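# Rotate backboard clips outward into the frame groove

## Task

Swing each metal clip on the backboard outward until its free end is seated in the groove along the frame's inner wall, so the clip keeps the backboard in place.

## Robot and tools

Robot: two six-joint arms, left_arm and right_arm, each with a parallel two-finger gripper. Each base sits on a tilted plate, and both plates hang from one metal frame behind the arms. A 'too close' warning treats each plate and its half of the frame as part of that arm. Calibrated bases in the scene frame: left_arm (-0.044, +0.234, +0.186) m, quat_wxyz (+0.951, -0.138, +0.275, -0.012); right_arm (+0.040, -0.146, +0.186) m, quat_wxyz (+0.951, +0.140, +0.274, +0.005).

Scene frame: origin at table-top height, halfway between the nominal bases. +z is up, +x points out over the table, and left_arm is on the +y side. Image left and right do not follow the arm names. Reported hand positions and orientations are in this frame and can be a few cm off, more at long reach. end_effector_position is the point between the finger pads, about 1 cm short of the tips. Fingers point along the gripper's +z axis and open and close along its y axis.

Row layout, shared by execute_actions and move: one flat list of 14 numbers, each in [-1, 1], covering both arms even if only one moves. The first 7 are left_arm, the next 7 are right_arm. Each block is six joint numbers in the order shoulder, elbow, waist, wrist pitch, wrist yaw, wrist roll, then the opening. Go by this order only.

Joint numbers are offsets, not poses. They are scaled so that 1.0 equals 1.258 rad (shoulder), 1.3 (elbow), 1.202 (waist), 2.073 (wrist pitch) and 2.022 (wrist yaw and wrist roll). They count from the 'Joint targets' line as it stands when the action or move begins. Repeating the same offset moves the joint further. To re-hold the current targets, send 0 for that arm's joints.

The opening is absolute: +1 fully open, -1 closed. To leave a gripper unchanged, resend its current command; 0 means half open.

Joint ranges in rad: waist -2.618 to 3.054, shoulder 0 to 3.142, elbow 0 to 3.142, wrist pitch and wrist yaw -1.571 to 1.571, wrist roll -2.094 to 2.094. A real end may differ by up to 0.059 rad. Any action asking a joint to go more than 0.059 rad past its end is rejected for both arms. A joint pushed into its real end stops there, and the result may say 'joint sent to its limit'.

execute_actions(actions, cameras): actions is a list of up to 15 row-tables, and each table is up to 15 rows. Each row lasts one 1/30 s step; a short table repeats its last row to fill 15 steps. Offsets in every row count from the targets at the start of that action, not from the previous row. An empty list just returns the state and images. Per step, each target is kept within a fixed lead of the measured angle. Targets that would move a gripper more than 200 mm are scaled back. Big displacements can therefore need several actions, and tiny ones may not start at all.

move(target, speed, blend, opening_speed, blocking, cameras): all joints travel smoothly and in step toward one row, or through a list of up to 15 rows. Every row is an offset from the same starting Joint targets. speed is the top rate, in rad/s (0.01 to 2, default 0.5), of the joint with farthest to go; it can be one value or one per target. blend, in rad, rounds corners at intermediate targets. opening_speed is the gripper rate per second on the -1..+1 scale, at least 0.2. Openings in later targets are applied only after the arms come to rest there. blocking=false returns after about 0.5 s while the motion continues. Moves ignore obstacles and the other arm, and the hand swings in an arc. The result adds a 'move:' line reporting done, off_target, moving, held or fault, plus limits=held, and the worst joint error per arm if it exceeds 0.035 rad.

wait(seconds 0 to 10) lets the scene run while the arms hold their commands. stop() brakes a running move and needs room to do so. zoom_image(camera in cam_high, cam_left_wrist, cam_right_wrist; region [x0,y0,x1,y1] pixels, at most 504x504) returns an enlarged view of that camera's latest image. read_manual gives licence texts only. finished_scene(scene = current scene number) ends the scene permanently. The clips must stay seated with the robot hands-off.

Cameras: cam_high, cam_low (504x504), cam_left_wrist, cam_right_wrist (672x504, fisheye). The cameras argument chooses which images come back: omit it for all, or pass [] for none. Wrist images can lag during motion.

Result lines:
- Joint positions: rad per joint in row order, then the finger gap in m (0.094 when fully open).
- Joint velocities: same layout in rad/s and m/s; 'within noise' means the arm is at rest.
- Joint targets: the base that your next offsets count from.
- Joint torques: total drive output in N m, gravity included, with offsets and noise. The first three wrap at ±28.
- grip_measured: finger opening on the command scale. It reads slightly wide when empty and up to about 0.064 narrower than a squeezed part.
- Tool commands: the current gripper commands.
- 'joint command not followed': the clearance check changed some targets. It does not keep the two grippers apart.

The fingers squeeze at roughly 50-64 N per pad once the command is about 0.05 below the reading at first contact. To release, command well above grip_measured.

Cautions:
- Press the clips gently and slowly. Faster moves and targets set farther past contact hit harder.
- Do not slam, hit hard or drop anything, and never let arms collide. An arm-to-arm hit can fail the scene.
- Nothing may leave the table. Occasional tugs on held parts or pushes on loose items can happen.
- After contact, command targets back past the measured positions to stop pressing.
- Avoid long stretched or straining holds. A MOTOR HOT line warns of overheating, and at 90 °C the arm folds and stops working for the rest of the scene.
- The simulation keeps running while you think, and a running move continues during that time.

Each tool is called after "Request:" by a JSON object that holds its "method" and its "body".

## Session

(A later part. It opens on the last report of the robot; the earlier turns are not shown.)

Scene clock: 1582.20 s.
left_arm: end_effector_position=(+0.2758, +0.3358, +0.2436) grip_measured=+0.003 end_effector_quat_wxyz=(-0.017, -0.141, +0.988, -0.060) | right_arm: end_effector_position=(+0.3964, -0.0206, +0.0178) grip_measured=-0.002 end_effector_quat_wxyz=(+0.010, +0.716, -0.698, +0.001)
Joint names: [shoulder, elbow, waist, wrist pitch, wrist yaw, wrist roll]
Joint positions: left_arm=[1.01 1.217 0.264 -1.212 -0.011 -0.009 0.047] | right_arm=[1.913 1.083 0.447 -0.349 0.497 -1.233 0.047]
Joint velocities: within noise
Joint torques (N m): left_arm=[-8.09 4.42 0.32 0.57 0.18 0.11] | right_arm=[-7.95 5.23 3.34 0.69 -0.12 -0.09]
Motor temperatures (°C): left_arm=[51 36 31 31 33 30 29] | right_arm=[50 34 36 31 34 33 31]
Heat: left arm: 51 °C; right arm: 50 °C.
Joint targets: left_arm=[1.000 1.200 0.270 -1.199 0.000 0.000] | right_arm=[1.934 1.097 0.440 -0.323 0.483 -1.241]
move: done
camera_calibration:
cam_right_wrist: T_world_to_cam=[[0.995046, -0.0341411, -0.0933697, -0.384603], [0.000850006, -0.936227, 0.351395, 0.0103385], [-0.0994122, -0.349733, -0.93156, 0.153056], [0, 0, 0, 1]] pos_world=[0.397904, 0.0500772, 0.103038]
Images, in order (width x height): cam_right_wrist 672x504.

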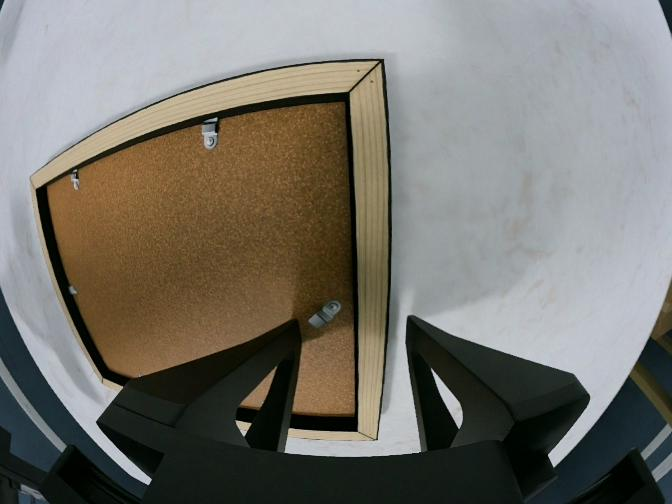

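Request:
{"method": "move", "body": {"target": [[0,0,0,0,0,0,0.0,-0.03,0,0.0266,0.0043,0,0,0.0],[0,0,0,0,0,0,0.0,0.004,0,0.0266,0.0043,0,0,0.0]], "speed": 0.25, "cameras": ["cam_right_wrist"]}}

Request:
{"method": "zoom_image", "body": {"camera": "cam_right_wrist", "region": [260, 250, 420, 370]}}

Scene clock: 1598.90 s.
left_arm: end_effector_position=(+0.2758, +0.3358, +0.2436) grip_measured=+0.003 end_effector_quat_wxyz=(-0.017, -0.141, +0.988, -0.060) | right_arm: end_effector_position=(+0.4003, -0.0177, +0.0183) grip_measured=-0.002 end_effector_quat_wxyz=(+0.001, +0.714, -0.700, +0.004)
Joint names: [shoulder, elbow, waist, wrist pitch, wrist yaw, wrist roll]
Joint positions: left_arm=[1.01 1.217 0.264 -1.212 -0.011 -0.009 0.047] | right_arm=[1.913 1.083 0.45 -0.33 0.497 -1.234 0.047]
Joint velocities: within noise
Joint torques (N m): left_arm=[-8.09 4.48 0.35 0.56 0.19 0.11] | right_arm=[-7.49 5.01 5.6 0.58 -0.11 -0.09]
Motor temperatures (°C): left_arm=[51 36 31 31 33 30 29] | right_arm=[45 33 36 31 34 33 31]
Heat: left arm: 51 °C; right arm: 45 °C.
Joint targets: left_arm=[1.000 1.200 0.270 -1.199 0.000 0.000] | right_arm=[1.939 1.097 0.472 -0.314 0.483 -1.242]
move: done
camera_calibration:
cam_right_wrist: T_world_to_cam=[[0.996269, -0.0389679, -0.0770035, -0.389196], [-0.0101948, -0.939149, 0.343359, 0.0174607], [-0.0856977, -0.341293, -0.936042, 0.149706], [0, 0, 0, 1]] pos_world=[0.400751, 0.0523255, 0.104166]
Images, in order (width x height): cam_right_wrist 672x504.

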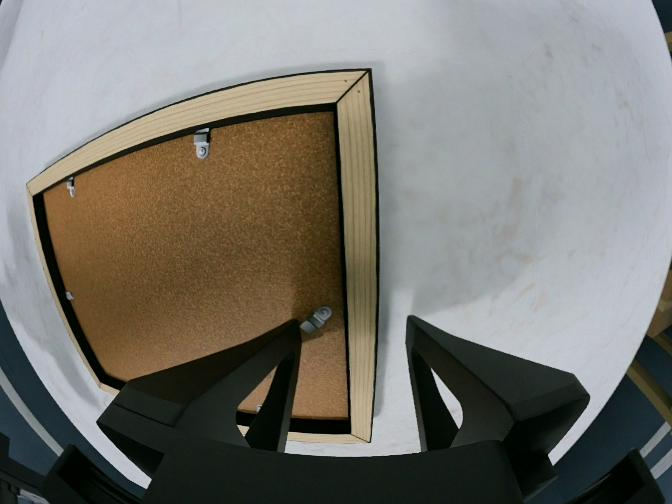

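Scaled by 3.150 from the camera's 672x504 image, which has a finer 960x720 frame.

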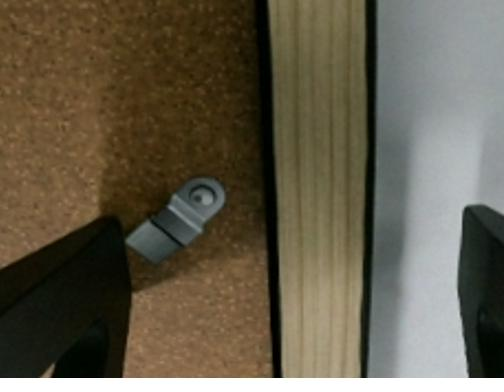

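Request:
{"method": "move", "body": {"target": [[0,0,0,0,0,0,0.0,-0.045,0,0,-0.019,0,0,0.0],[0,0,0,0,0,0,0.0,0.005,0,0,-0.015,0,0,0.0]], "speed": 0.25, "cameras": ["cam_right_wrist"]}}

Request:
{"method": "zoom_image", "body": {"camera": "cam_right_wrist", "region": [260, 250, 420, 370]}}

Scene clock: 1618.03 s.
left_arm: end_effector_position=(+0.2758, +0.3358, +0.2436) grip_measured=+0.003 end_effector_quat_wxyz=(-0.017, -0.141, +0.988, -0.060) | right_arm: end_effector_position=(+0.3996, -0.0169, +0.0182) grip_measured=-0.002 end_effector_quat_wxyz=(+0.001, +0.715, -0.699, +0.004)
Joint names: [shoulder, elbow, waist, wrist pitch, wrist yaw, wrist roll]
Joint positions: left_arm=[1.01 1.217 0.264 -1.212 -0.011 -0.009 0.047] | right_arm=[1.915 1.083 0.452 -0.331 0.497 -1.234 0.047]
Joint velocities: within noise
Joint torques (N m): left_arm=[-8.09 4.46 0.38 0.56 0.18 0.1] | right_arm=[-7.08 5.07 5.48 0.32 -0.09 -0.06]
Motor temperatures (°C): left_arm=[51 36 31 31 33 30 29] | right_arm=[43 33 36 31 34 33 31]
Heat: left arm: 51 °C; right arm: 43 °C.
Joint targets: left_arm=[1.000 1.200 0.270 -1.199 0.000 0.000] | right_arm=[1.945 1.097 0.472 -0.345 0.483 -1.242]
move: done
camera_calibration:
cam_right_wrist: T_world_to_cam=[[0.996273, -0.035955, -0.0784002, -0.388396], [-0.00689808, -0.939273, 0.343101, 0.0168779], [-0.0859754, -0.341282, -0.936021, 0.1499], [0, 0, 0, 1]] pos_world=[0.399953, 0.0530463, 0.104068]
Images, in order (width x height): cam_right_wrist 672x504.

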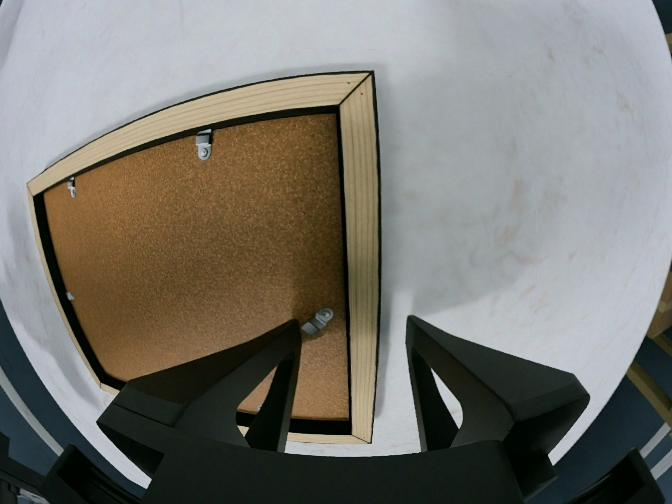

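Scaled by 3.150 from the camera's 672x504 image, which has a finer 960x720 frame.

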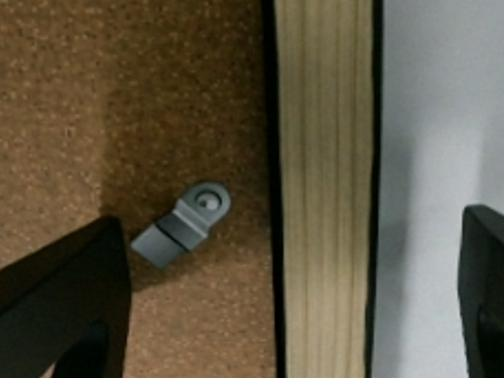

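Request:
{"method": "move", "body": {"target": [[0,0,0,0,0,0,0.0,0.0,0,0,0,0,0,0.0],[0,0,0,0,0,0,0.0,0,0,0,0,0,0,-0.35]], "opening_speed": 0.4, "cameras": ["cam_right_wrist"]}}

Request:
{"method": "zoom_image", "body": {"camera": "cam_right_wrist", "region": [260, 250, 420, 370]}}

Scene clock: 1630.20 s.
left_arm: end_effector_position=(+0.2758, +0.3358, +0.2436) grip_measured=+0.003 end_effector_quat_wxyz=(-0.017, -0.141, +0.988, -0.060) | right_arm: end_effector_position=(+0.3958, -0.0166, +0.0181) grip_measured=-0.347 end_effector_quat_wxyz=(+0.006, +0.718, -0.696, -0.002)
Joint names: [shoulder, elbow, waist, wrist pitch, wrist yaw, wrist roll]
Joint positions: left_arm=[1.01 1.217 0.264 -1.212 -0.011 -0.009 0.047] | right_arm=[1.916 1.083 0.453 -0.345 0.491 -1.236 0.031]
Joint velocities: within noise
Joint torques (N m): left_arm=[-8.09 4.46 0.36 0.56 0.18 0.11] | right_arm=[-7.28 5.23 5.3 0.44 -0.08 -0.01]
Motor temperatures (°C): left_arm=[51 36 31 31 33 30 29] | right_arm=[44 33 37 31 34 33 31]
Heat: left arm: 51 °C; right arm: 44 °C.
Joint targets: left_arm=[1.000 1.200 0.270 -1.199 0.000 0.000] | right_arm=[1.945 1.097 0.472 -0.345 0.483 -1.241]
move: done
camera_calibration:
cam_right_wrist: T_world_to_cam=[[0.99532, -0.0261326, -0.0930334, -0.38377], [0.00730227, -0.939648, 0.342066, 0.0115421], [-0.0963577, -0.341144, -0.935059, 0.15365], [0, 0, 0, 1]] pos_world=[0.396695, 0.0532335, 0.10402]
Images, in order (width x height): cam_right_wrist 672x504.

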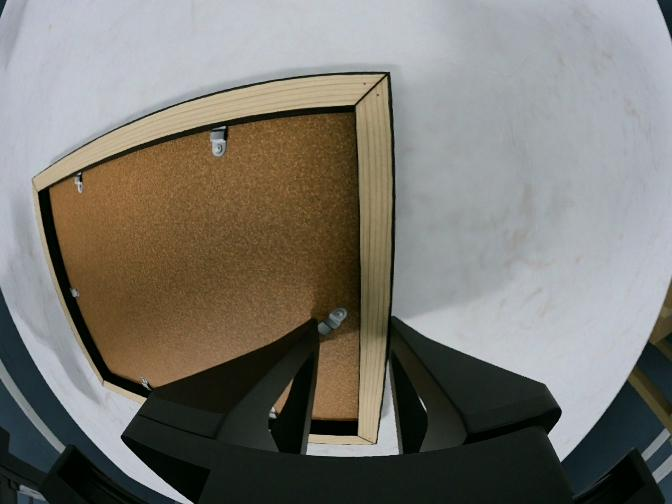

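Scaled by 3.150 from the camera's 672x504 image, which has a finer 960x720 frame.

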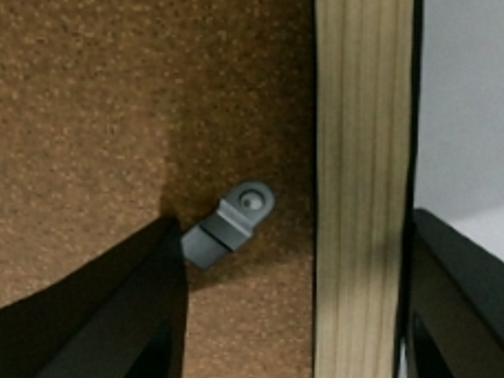

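Request:
{"method": "move", "body": {"target": [[0,0,0,0,0,0,0.0,0.0,0,0,0,0,0,-0.35],[0,0,0,0,0,0,0.0,0,0,0,0,0,0,-0.55]], "opening_speed": 0.3, "cameras": ["cam_right_wrist"]}}

Request:
{"method": "zoom_image", "body": {"camera": "cam_right_wrist", "region": [260, 250, 420, 370]}}

Scene clock: 1637.97 s.
left_arm: end_effector_position=(+0.2758, +0.3358, +0.2436) grip_measured=+0.003 end_effector_quat_wxyz=(-0.017, -0.141, +0.988, -0.060) | right_arm: end_effector_position=(+0.3981, -0.0170, +0.0185) grip_measured=-0.547 end_effector_quat_wxyz=(+0.005, +0.718, -0.696, +0.002)
Joint names: [shoulder, elbow, waist, wrist pitch, wrist yaw, wrist roll]
Joint positions: left_arm=[1.01 1.217 0.264 -1.212 -0.011 -0.009 0.047] | right_arm=[1.916 1.086 0.453 -0.343 0.496 -1.239 0.021]
Joint velocities: within noise
Joint torques (N m): left_arm=[-8.08 4.45 0.35 0.56 0.19 0.11] | right_arm=[-7.35 4.92 5.31 0.44 -0.08 -0.03]
Motor temperatures (°C): left_arm=[51 36 31 31 33 30 29] | right_arm=[44 33 37 31 34 33 31]
Heat: left arm: 51 °C; right arm: 44 °C.
Joint targets: left_arm=[1.000 1.200 0.270 -1.199 0.000 0.000] | right_arm=[1.945 1.097 0.472 -0.345 0.483 -1.241]
move: done
camera_calibration:
cam_right_wrist: T_world_to_cam=[[0.995914, -0.0263848, -0.0863641, -0.386409], [0.00506148, -0.938552, 0.345101, 0.0118902], [-0.0901626, -0.344128, -0.934584, 0.151598], [0, 0, 0, 1]] pos_world=[0.398438, 0.0531331, 0.104205]
Images, in order (width x height): cam_right_wrist 672x504.

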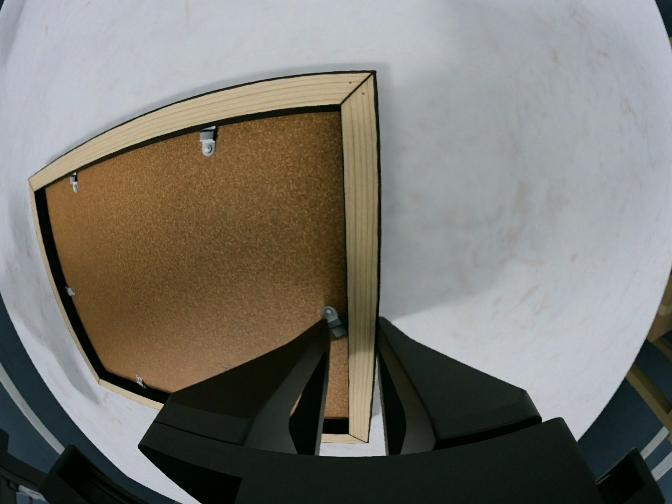

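Scaled by 3.150 from the camera's 672x504 image, which has a finer 960x720 frame.

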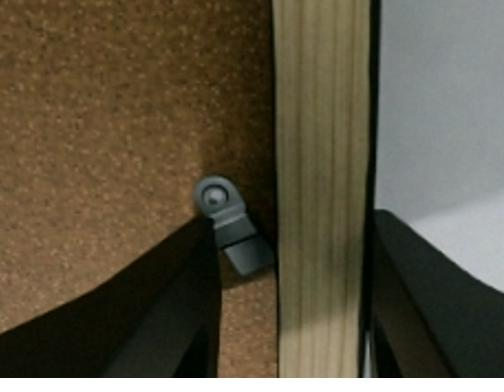

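Request:
{"method": "move", "body": {"target": [[0,0,0,0,0,0,0.0,0.0,0,0,0,0,0,-0.55],[0,0,0,0,0,0,0.0,0,0,0,0,0,0,-0.65],[0,0,0,0,0,0,0.0,0,0,0,0,0,0,-0.72]], "opening_speed": 0.3, "cameras": ["cam_right_wrist"]}}

Request:
{"method": "zoom_image", "body": {"camera": "cam_right_wrist", "region": [260, 250, 420, 370]}}

Request:
{"method": "move", "body": {"target": [0,0,0,0,0,0,0.0,0,0,0,0,0,0,-0.25], "opening_speed": 1.0, "cameras": ["cam_right_wrist"]}}

Request:
{"method": "zoom_image", "body": {"camera": "cam_right_wrist", "region": [260, 250, 420, 370]}}

Scene clock: 1650.47 s.
left_arm: end_effector_position=(+0.2758, +0.3358, +0.2436) grip_measured=+0.003 end_effector_quat_wxyz=(-0.017, -0.141, +0.988, -0.060) | right_arm: end_effector_position=(+0.3998, -0.0166, +0.0184) grip_measured=-0.717 end_effector_quat_wxyz=(+0.002, +0.717, -0.697, +0.004)
Joint names: [shoulder, elbow, waist, wrist pitch, wrist yaw, wrist roll]
Joint positions: left_arm=[1.01 1.217 0.264 -1.212 -0.011 -0.009 0.047] | right_arm=[1.916 1.087 0.453 -0.336 0.498 -1.239 0.013]
Joint velocities: within noise
Joint torques (N m): left_arm=[-8.1 4.42 0.34 0.56 0.18 0.11] | right_arm=[-7.38 4.81 5.2 0.36 -0.13 -0.04]
Motor temperatures (°C): left_arm=[51 36 31 31 33 30 29] | right_arm=[44 33 37 31 34 33 31]
Heat: left arm: 51 °C; right arm: 44 °C.
Joint targets: left_arm=[1.000 1.200 0.270 -1.199 0.000 0.000] | right_arm=[1.945 1.097 0.472 -0.345 0.483 -1.241]
move: done
camera_calibration:
cam_right_wrist: T_world_to_cam=[[0.996372, -0.0293237, -0.0798876, -0.388441], [-0.0000219028, -0.938845, 0.344341, 0.0143081], [-0.0850994, -0.34309, -0.93544, 0.149829], [0, 0, 0, 1]] pos_world=[0.399783, 0.0534474, 0.104198]
Images, in order (width x height): cam_right_wrist 672x504.

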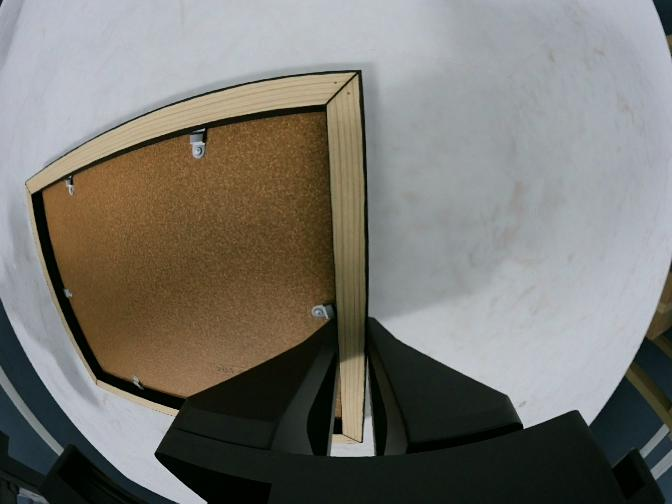

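Scaled by 3.150 from the camera's 672x504 image, which has a finer 960x720 frame.

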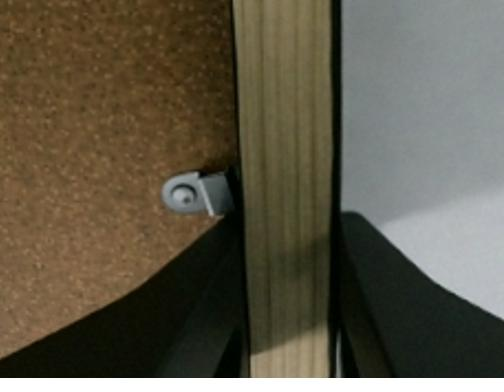

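Scene clock: 1651.17 s.
left_arm: end_effector_position=(+0.2758, +0.3358, +0.2436) grip_measured=+0.003 end_effector_quat_wxyz=(-0.017, -0.141, +0.988, -0.060) | right_arm: end_effector_position=(+0.3994, -0.0165, +0.0181) grip_measured=-0.252 end_effector_quat_wxyz=(+0.003, +0.717, -0.697, +0.003)
Joint names: [shoulder, elbow, waist, wrist pitch, wrist yaw, wrist roll]
Joint positions: left_arm=[1.01 1.217 0.264 -1.212 -0.011 -0.009 0.047] | right_arm=[1.918 1.087 0.453 -0.336 0.497 -1.239 0.035]
Joint velocities: within noise
Joint torques (N m): left_arm=[-8.09 4.48 0.35 0.56 0.18 0.1] | right_arm=[-7.38 4.75 5.27 0.37 -0.13 -0.06]
Motor temperatures (°C): left_arm=[51 36 31 31 33 30 29] | right_arm=[44 33 37 31 34 33 31]
Heat: left arm: 51 °C; right arm: 44 °C.
Joint targets: left_arm=[1.000 1.200 0.270 -1.199 0.000 0.000] | right_arm=[1.945 1.097 0.472 -0.345 0.483 -1.241]
move: done
camera_calibration:
cam_right_wrist: T_world_to_cam=[[0.996301, -0.0287882, -0.0809637, -0.38806], [0.000854505, -0.938845, 0.344339, 0.0141848], [-0.0859253, -0.343135, -0.935348, 0.14987], [0, 0, 0, 1]] pos_world=[0.39949, 0.0535712, 0.103877]
Images, in order (width x height): cam_right_wrist 672x504.

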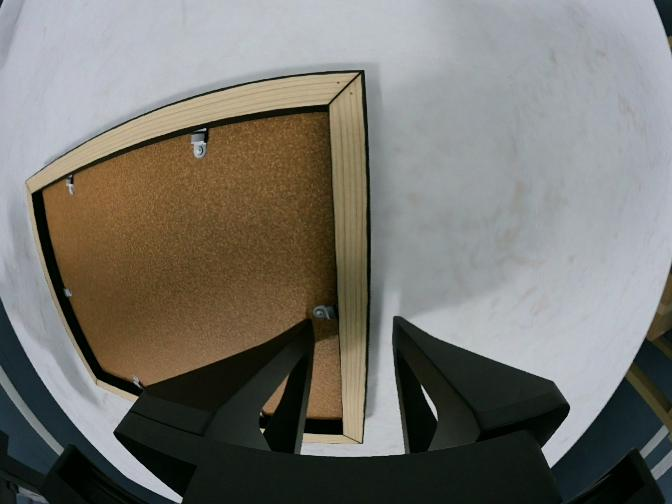

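Scaled by 3.150 from the camera's 672x504 image, which has a finer 960x720 frame.

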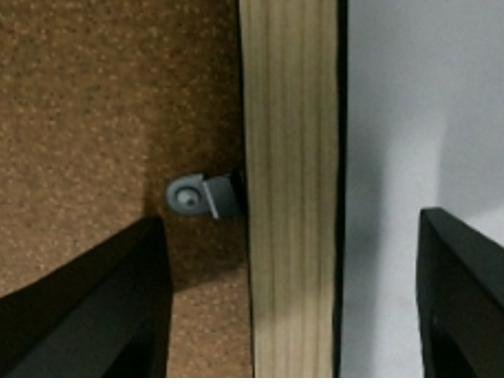

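Request:
{"method": "move", "body": {"target": [0,0,0,0,0,0,0.0,-0.09,0,0.015,-0.035,0,0,-0.25], "speed": 0.4, "cameras": ["cam_right_wrist"]}}

Request:
{"method": "zoom_image", "body": {"camera": "cam_right_wrist", "region": [260, 230, 380, 320]}}

Scene clock: 1658.97 s.
left_arm: end_effector_position=(+0.2758, +0.3358, +0.2436) grip_measured=+0.003 end_effector_quat_wxyz=(-0.017, -0.141, +0.988, -0.060) | right_arm: end_effector_position=(+0.4040, -0.0191, +0.0396) grip_measured=-0.252 end_effector_quat_wxyz=(-0.005, +0.721, -0.693, +0.003)
Joint names: [shoulder, elbow, waist, wrist pitch, wrist yaw, wrist roll]
Joint positions: left_arm=[1.01 1.217 0.264 -1.212 -0.011 -0.009 0.047] | right_arm=[1.85 1.087 0.469 -0.396 0.496 -1.239 0.035]
Joint velocities: within noise
Joint torques (N m): left_arm=[-8.09 4.46 0.36 0.57 0.18 0.11] | right_arm=[-11.55 5.23 5.41 0.22 -0.11 -0.08]
Motor temperatures (°C): left_arm=[51 36 31 31 33 30 29] | right_arm=[44 33 37 31 34 33 31]
Heat: left arm: 51 °C; right arm: 44 °C.
Joint targets: left_arm=[1.000 1.200 0.270 -1.199 0.000 0.000] | right_arm=[1.832 1.097 0.490 -0.418 0.483 -1.241]
move: done
camera_calibration:
cam_right_wrist: T_world_to_cam=[[0.99726, -0.0186829, -0.0715806, -0.391563], [0.00627768, -0.942723, 0.333517, 0.0024773], [-0.0737117, -0.333052, -0.940023, 0.164881], [0, 0, 0, 1]] pos_world=[0.402628, 0.0499337, 0.126137]
Images, in order (width x height): cam_right_wrist 672x504.

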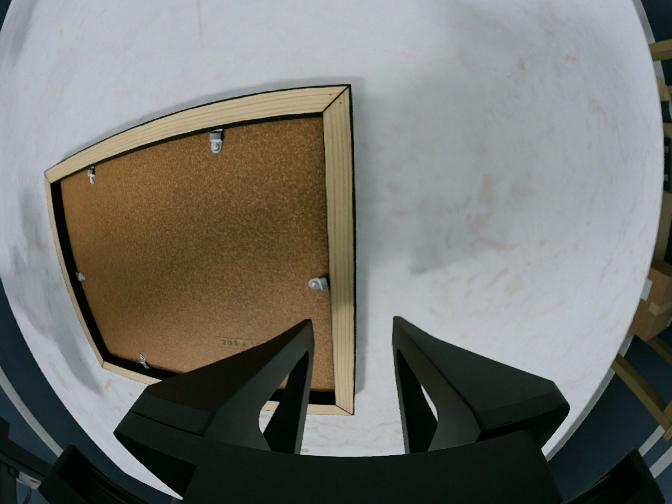

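Scaled by 4.200 from the camera's 672x504 image, which has a finer 960x720 frame.

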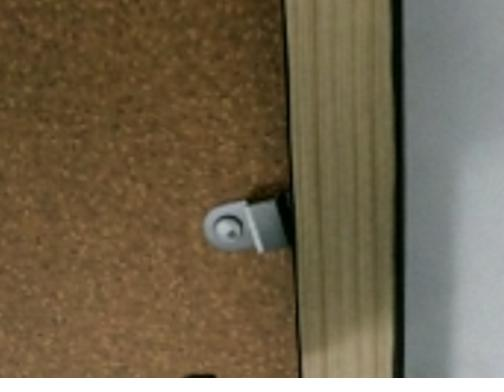

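Request:
{"method": "move", "body": {"target": [[0,0,0,0,0,0,0.0,0.0652,0.0338,0.0333,-0.0183,0.0138,0.0391,-0.2],[0,0,0,0,0,0,0.0,0.117,0.0338,-0.0067,0.0381,0.0084,0.0391,-0.2]], "speed": 0.25, "cameras": ["cam_right_wrist"]}}

Request:
{"method": "zoom_image", "body": {"camera": "cam_right_wrist", "region": [260, 270, 420, 390]}}

Scene clock: 1696.87 s.
left_arm: end_effector_position=(+0.2758, +0.3358, +0.2436) grip_measured=+0.003 end_effector_quat_wxyz=(-0.017, -0.141, +0.988, -0.060) | right_arm: end_effector_position=(+0.3969, -0.0010, +0.0179) grip_measured=-0.202 end_effector_quat_wxyz=(+0.006, +0.708, -0.706, -0.001)
Joint names: [shoulder, elbow, waist, wrist pitch, wrist yaw, wrist roll]
Joint positions: left_arm=[1.01 1.217 0.264 -1.212 -0.011 -0.009 0.047] | right_arm=[1.956 1.125 0.489 -0.365 0.505 -1.17 0.038]
Joint velocities: within noise
Joint torques (N m): left_arm=[-8.09 4.49 0.34 0.56 0.18 0.11] | right_arm=[-7.99 5.23 3.64 0.7 -0.05 0.06]
Motor temperatures (°C): left_arm=[51 36 31 31 33 30 29] | right_arm=[46 33 37 31 34 33 31]
Heat: left arm: 51 °C; right arm: 46 °C.
Joint targets: left_arm=[1.000 1.200 0.270 -1.199 0.000 0.000] | right_arm=[1.979 1.141 0.482 -0.339 0.500 -1.162]
move: done
camera_calibration:
cam_right_wrist: T_world_to_cam=[[0.994272, -0.0539276, -0.0922796, -0.384127], [-0.0190774, -0.939058, 0.343228, 0.0367692], [-0.105165, -0.339502, -0.934708, 0.162467], [0, 0, 0, 1]] pos_world=[0.399713, 0.0689711, 0.103792]
Images, in order (width x height): cam_right_wrist 672x504.

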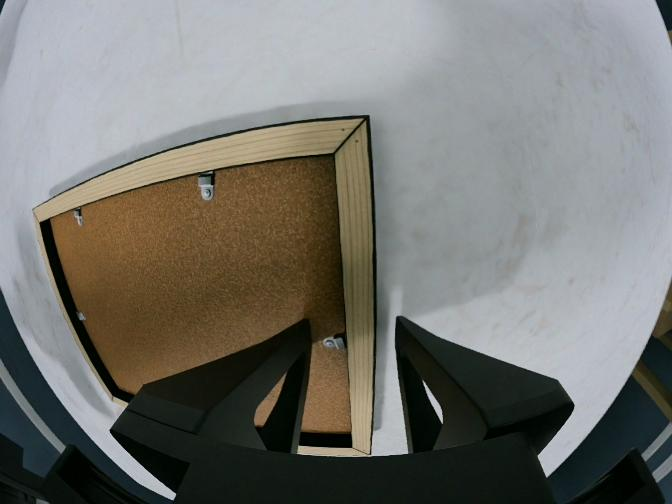

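Scaled by 3.150 from the camera's 672x504 image, which has a finer 960x720 frame.

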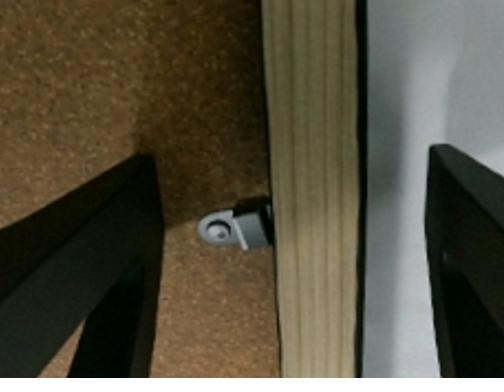

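Request:
{"method": "execute_actions", "body": {"actions": []}}

Request:
{"method": "zoom_image", "body": {"camera": "cam_right_wrist", "region": [260, 270, 420, 390]}}

Scene clock: 1724.20 s.
left_arm: end_effector_position=(+0.2758, +0.3358, +0.2436) grip_measured=+0.003 end_effector_quat_wxyz=(-0.017, -0.141, +0.988, -0.060) | right_arm: end_effector_position=(+0.3969, -0.0010, +0.0179) grip_measured=-0.202 end_effector_quat_wxyz=(+0.006, +0.708, -0.706, -0.001)
Joint names: [shoulder, elbow, waist, wrist pitch, wrist yaw, wrist roll]
Joint positions: left_arm=[1.01 1.217 0.264 -1.212 -0.011 -0.009 0.047] | right_arm=[1.956 1.125 0.489 -0.365 0.505 -1.17 0.038]
Joint velocities: within noise
Joint torques (N m): left_arm=[-8.1 4.42 0.35 0.56 0.18 0.11] | right_arm=[-7.99 5.31 3.71 0.67 -0.06 0.11]
Motor temperatures (°C): left_arm=[51 36 31 31 33 30 29] | right_arm=[44 33 36 31 34 33 31]
Heat: left arm: 51 °C; right arm: 44 °C.
Joint targets: left_arm=[1.000 1.200 0.270 -1.199 0.000 0.000] | right_arm=[1.979 1.141 0.482 -0.339 0.500 -1.162]
Tool commands: left_gripper/opening=+0.0 right_gripper/opening=-0.2
camera_calibration:
cam_left_wrist: T_world_to_cam=[[0.229506, -0.972029, 0.0498678, 0.258481], [-0.906252, -0.194725, 0.37522, 0.258895], [-0.355014, -0.131308, -0.925593, 0.46371], [0, 0, 0, 1]] pos_world=[0.339925, 0.362553, 0.319175]
cam_right_wrist: T_world_to_cam=[[0.994251, -0.0543072, -0.0922768, -0.384119], [-0.0194365, -0.93905, 0.343232, 0.0369116], [-0.105292, -0.339465, -0.934707, 0.162517], [0, 0, 0, 1]] pos_world=[0.39974, 0.0689703, 0.103791]

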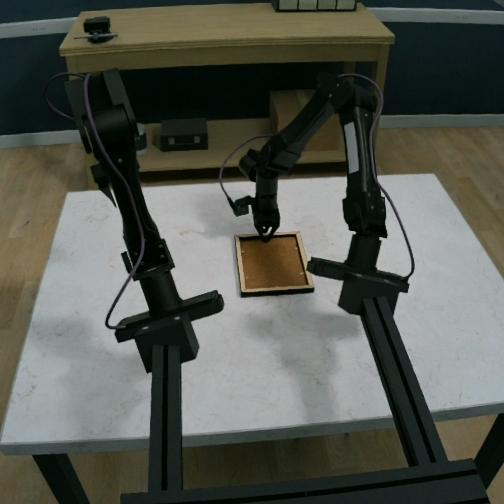

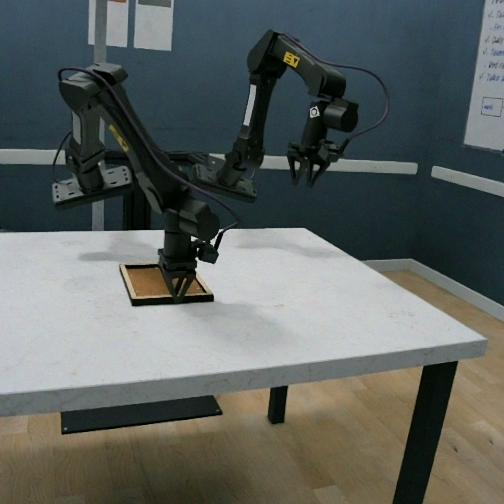

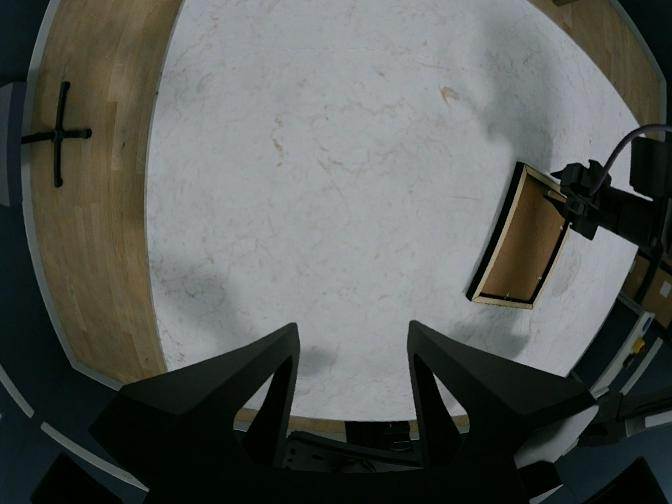

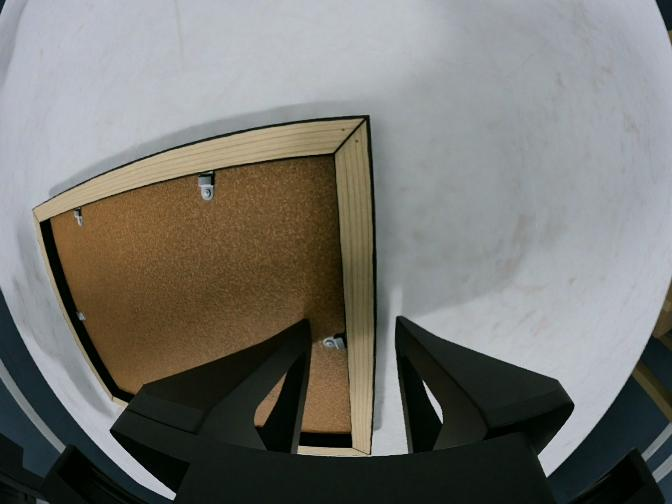

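Scaled by 3.150 from the camera's 672x504 image, which has a finer 960x720 frame.

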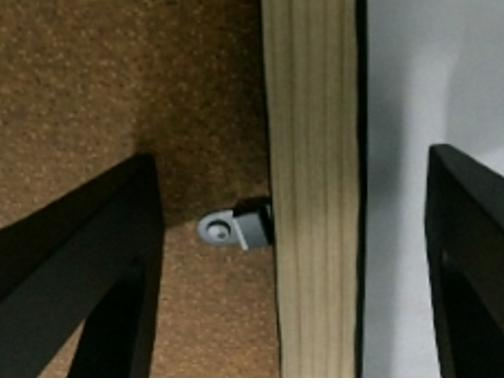

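Request:
{"method": "move", "body": {"target": [[0,0,0,0,0,0,0.0,-0.12,0,0.015,-0.05,0,0,-0.2],[0,0,0,0,0,0,0.0,-0.42,-0.158,0.239,-0.238,0.0435,0.927,-0.2]], "speed": 0.5, "cameras": ["cam_right_wrist"]}}

Request:
{"method": "zoom_image", "body": {"camera": "cam_right_wrist", "region": [180, 100, 500, 400]}}

Scene clock: 1747.27 s.
left_arm: end_effector_position=(+0.2758, +0.3358, +0.2436) grip_measured=+0.003 end_effector_quat_wxyz=(-0.017, -0.141, +0.988, -0.060) | right_arm: end_effector_position=(+0.3344, -0.0270, +0.1555) grip_measured=-0.202 end_effector_quat_wxyz=(-0.003, +0.008, +1.000, +0.003)
Joint names: [shoulder, elbow, waist, wrist pitch, wrist yaw, wrist roll]
Joint positions: left_arm=[1.01 1.217 0.264 -1.212 -0.011 -0.009 0.047] | right_arm=[1.472 0.952 0.75 -0.813 0.577 0.704 0.038]
Joint velocities: within noise
Joint torques (N m): left_arm=[-8.09 4.45 0.34 0.56 0.18 0.11] | right_arm=[-8.25 3.82 4.4 0.29 0.1 0.11]
Motor temperatures (°C): left_arm=[51 36 31 31 33 30 29] | right_arm=[45 33 36 31 34 33 31]
Heat: left arm: 51 °C; right arm: 45 °C.
Joint targets: left_arm=[1.000 1.200 0.270 -1.199 0.000 0.000] | right_arm=[1.451 0.936 0.769 -0.832 0.588 0.712]
move: done
camera_calibration:
cam_right_wrist: T_world_to_cam=[[-0.0733594, -0.993501, -0.0870351, 0.0201137], [-0.938945, 0.0393874, 0.341805, 0.298086], [-0.336155, 0.106796, -0.935732, 0.365115], [0, 0, 0, 1]] pos_world=[0.404097, -0.0307506, 0.241514]
Images, in order (width x height): cam_right_wrist 672x504.

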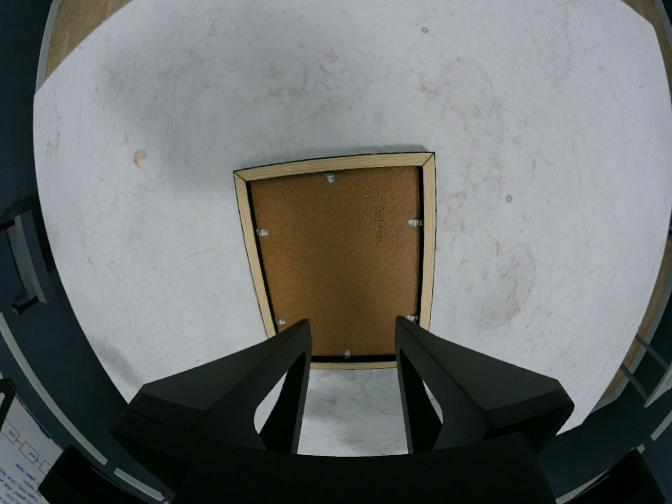

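Scaled by 1.575 from the camera's 672x504 image, which has a finer 960x720 frame.

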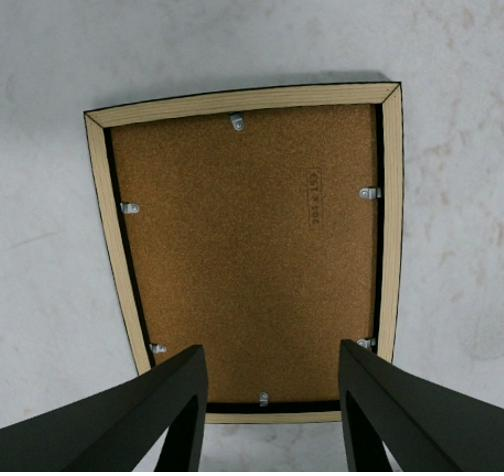

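Request:
{"method": "zoom_image", "body": {"camera": "cam_right_wrist", "region": [300, 150, 360, 210]}}

Request:
{"method": "zoom_image", "body": {"camera": "cam_right_wrist", "region": [385, 290, 445, 350]}}

Request:
{"method": "zoom_image", "body": {"camera": "cam_right_wrist", "region": [250, 290, 310, 350]}}

Scaled by 8.400 from the camera's 672x504 image, which has a finer 960x720 frame.

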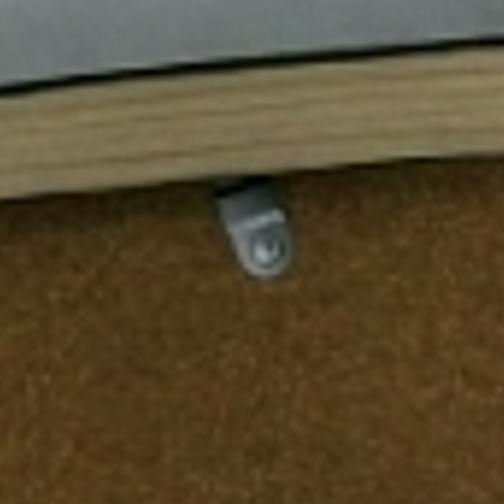

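Scaled by 8.400 from the camera's 672x504 image, which has a finer 960x720 frame.

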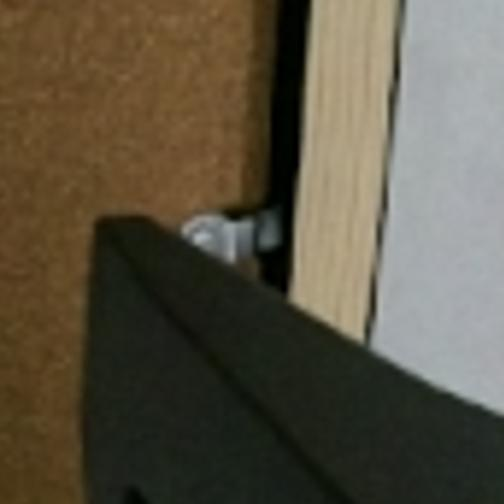

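Scaled by 8.400 from the camera's 672x504 image, which has a finer 960x720 frame.

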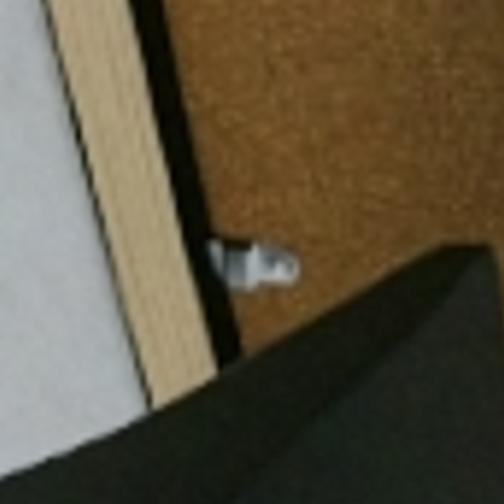

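Request:
{"method": "finished_scene", "body": {"scene": 2}}

The scene is finished: the task was done.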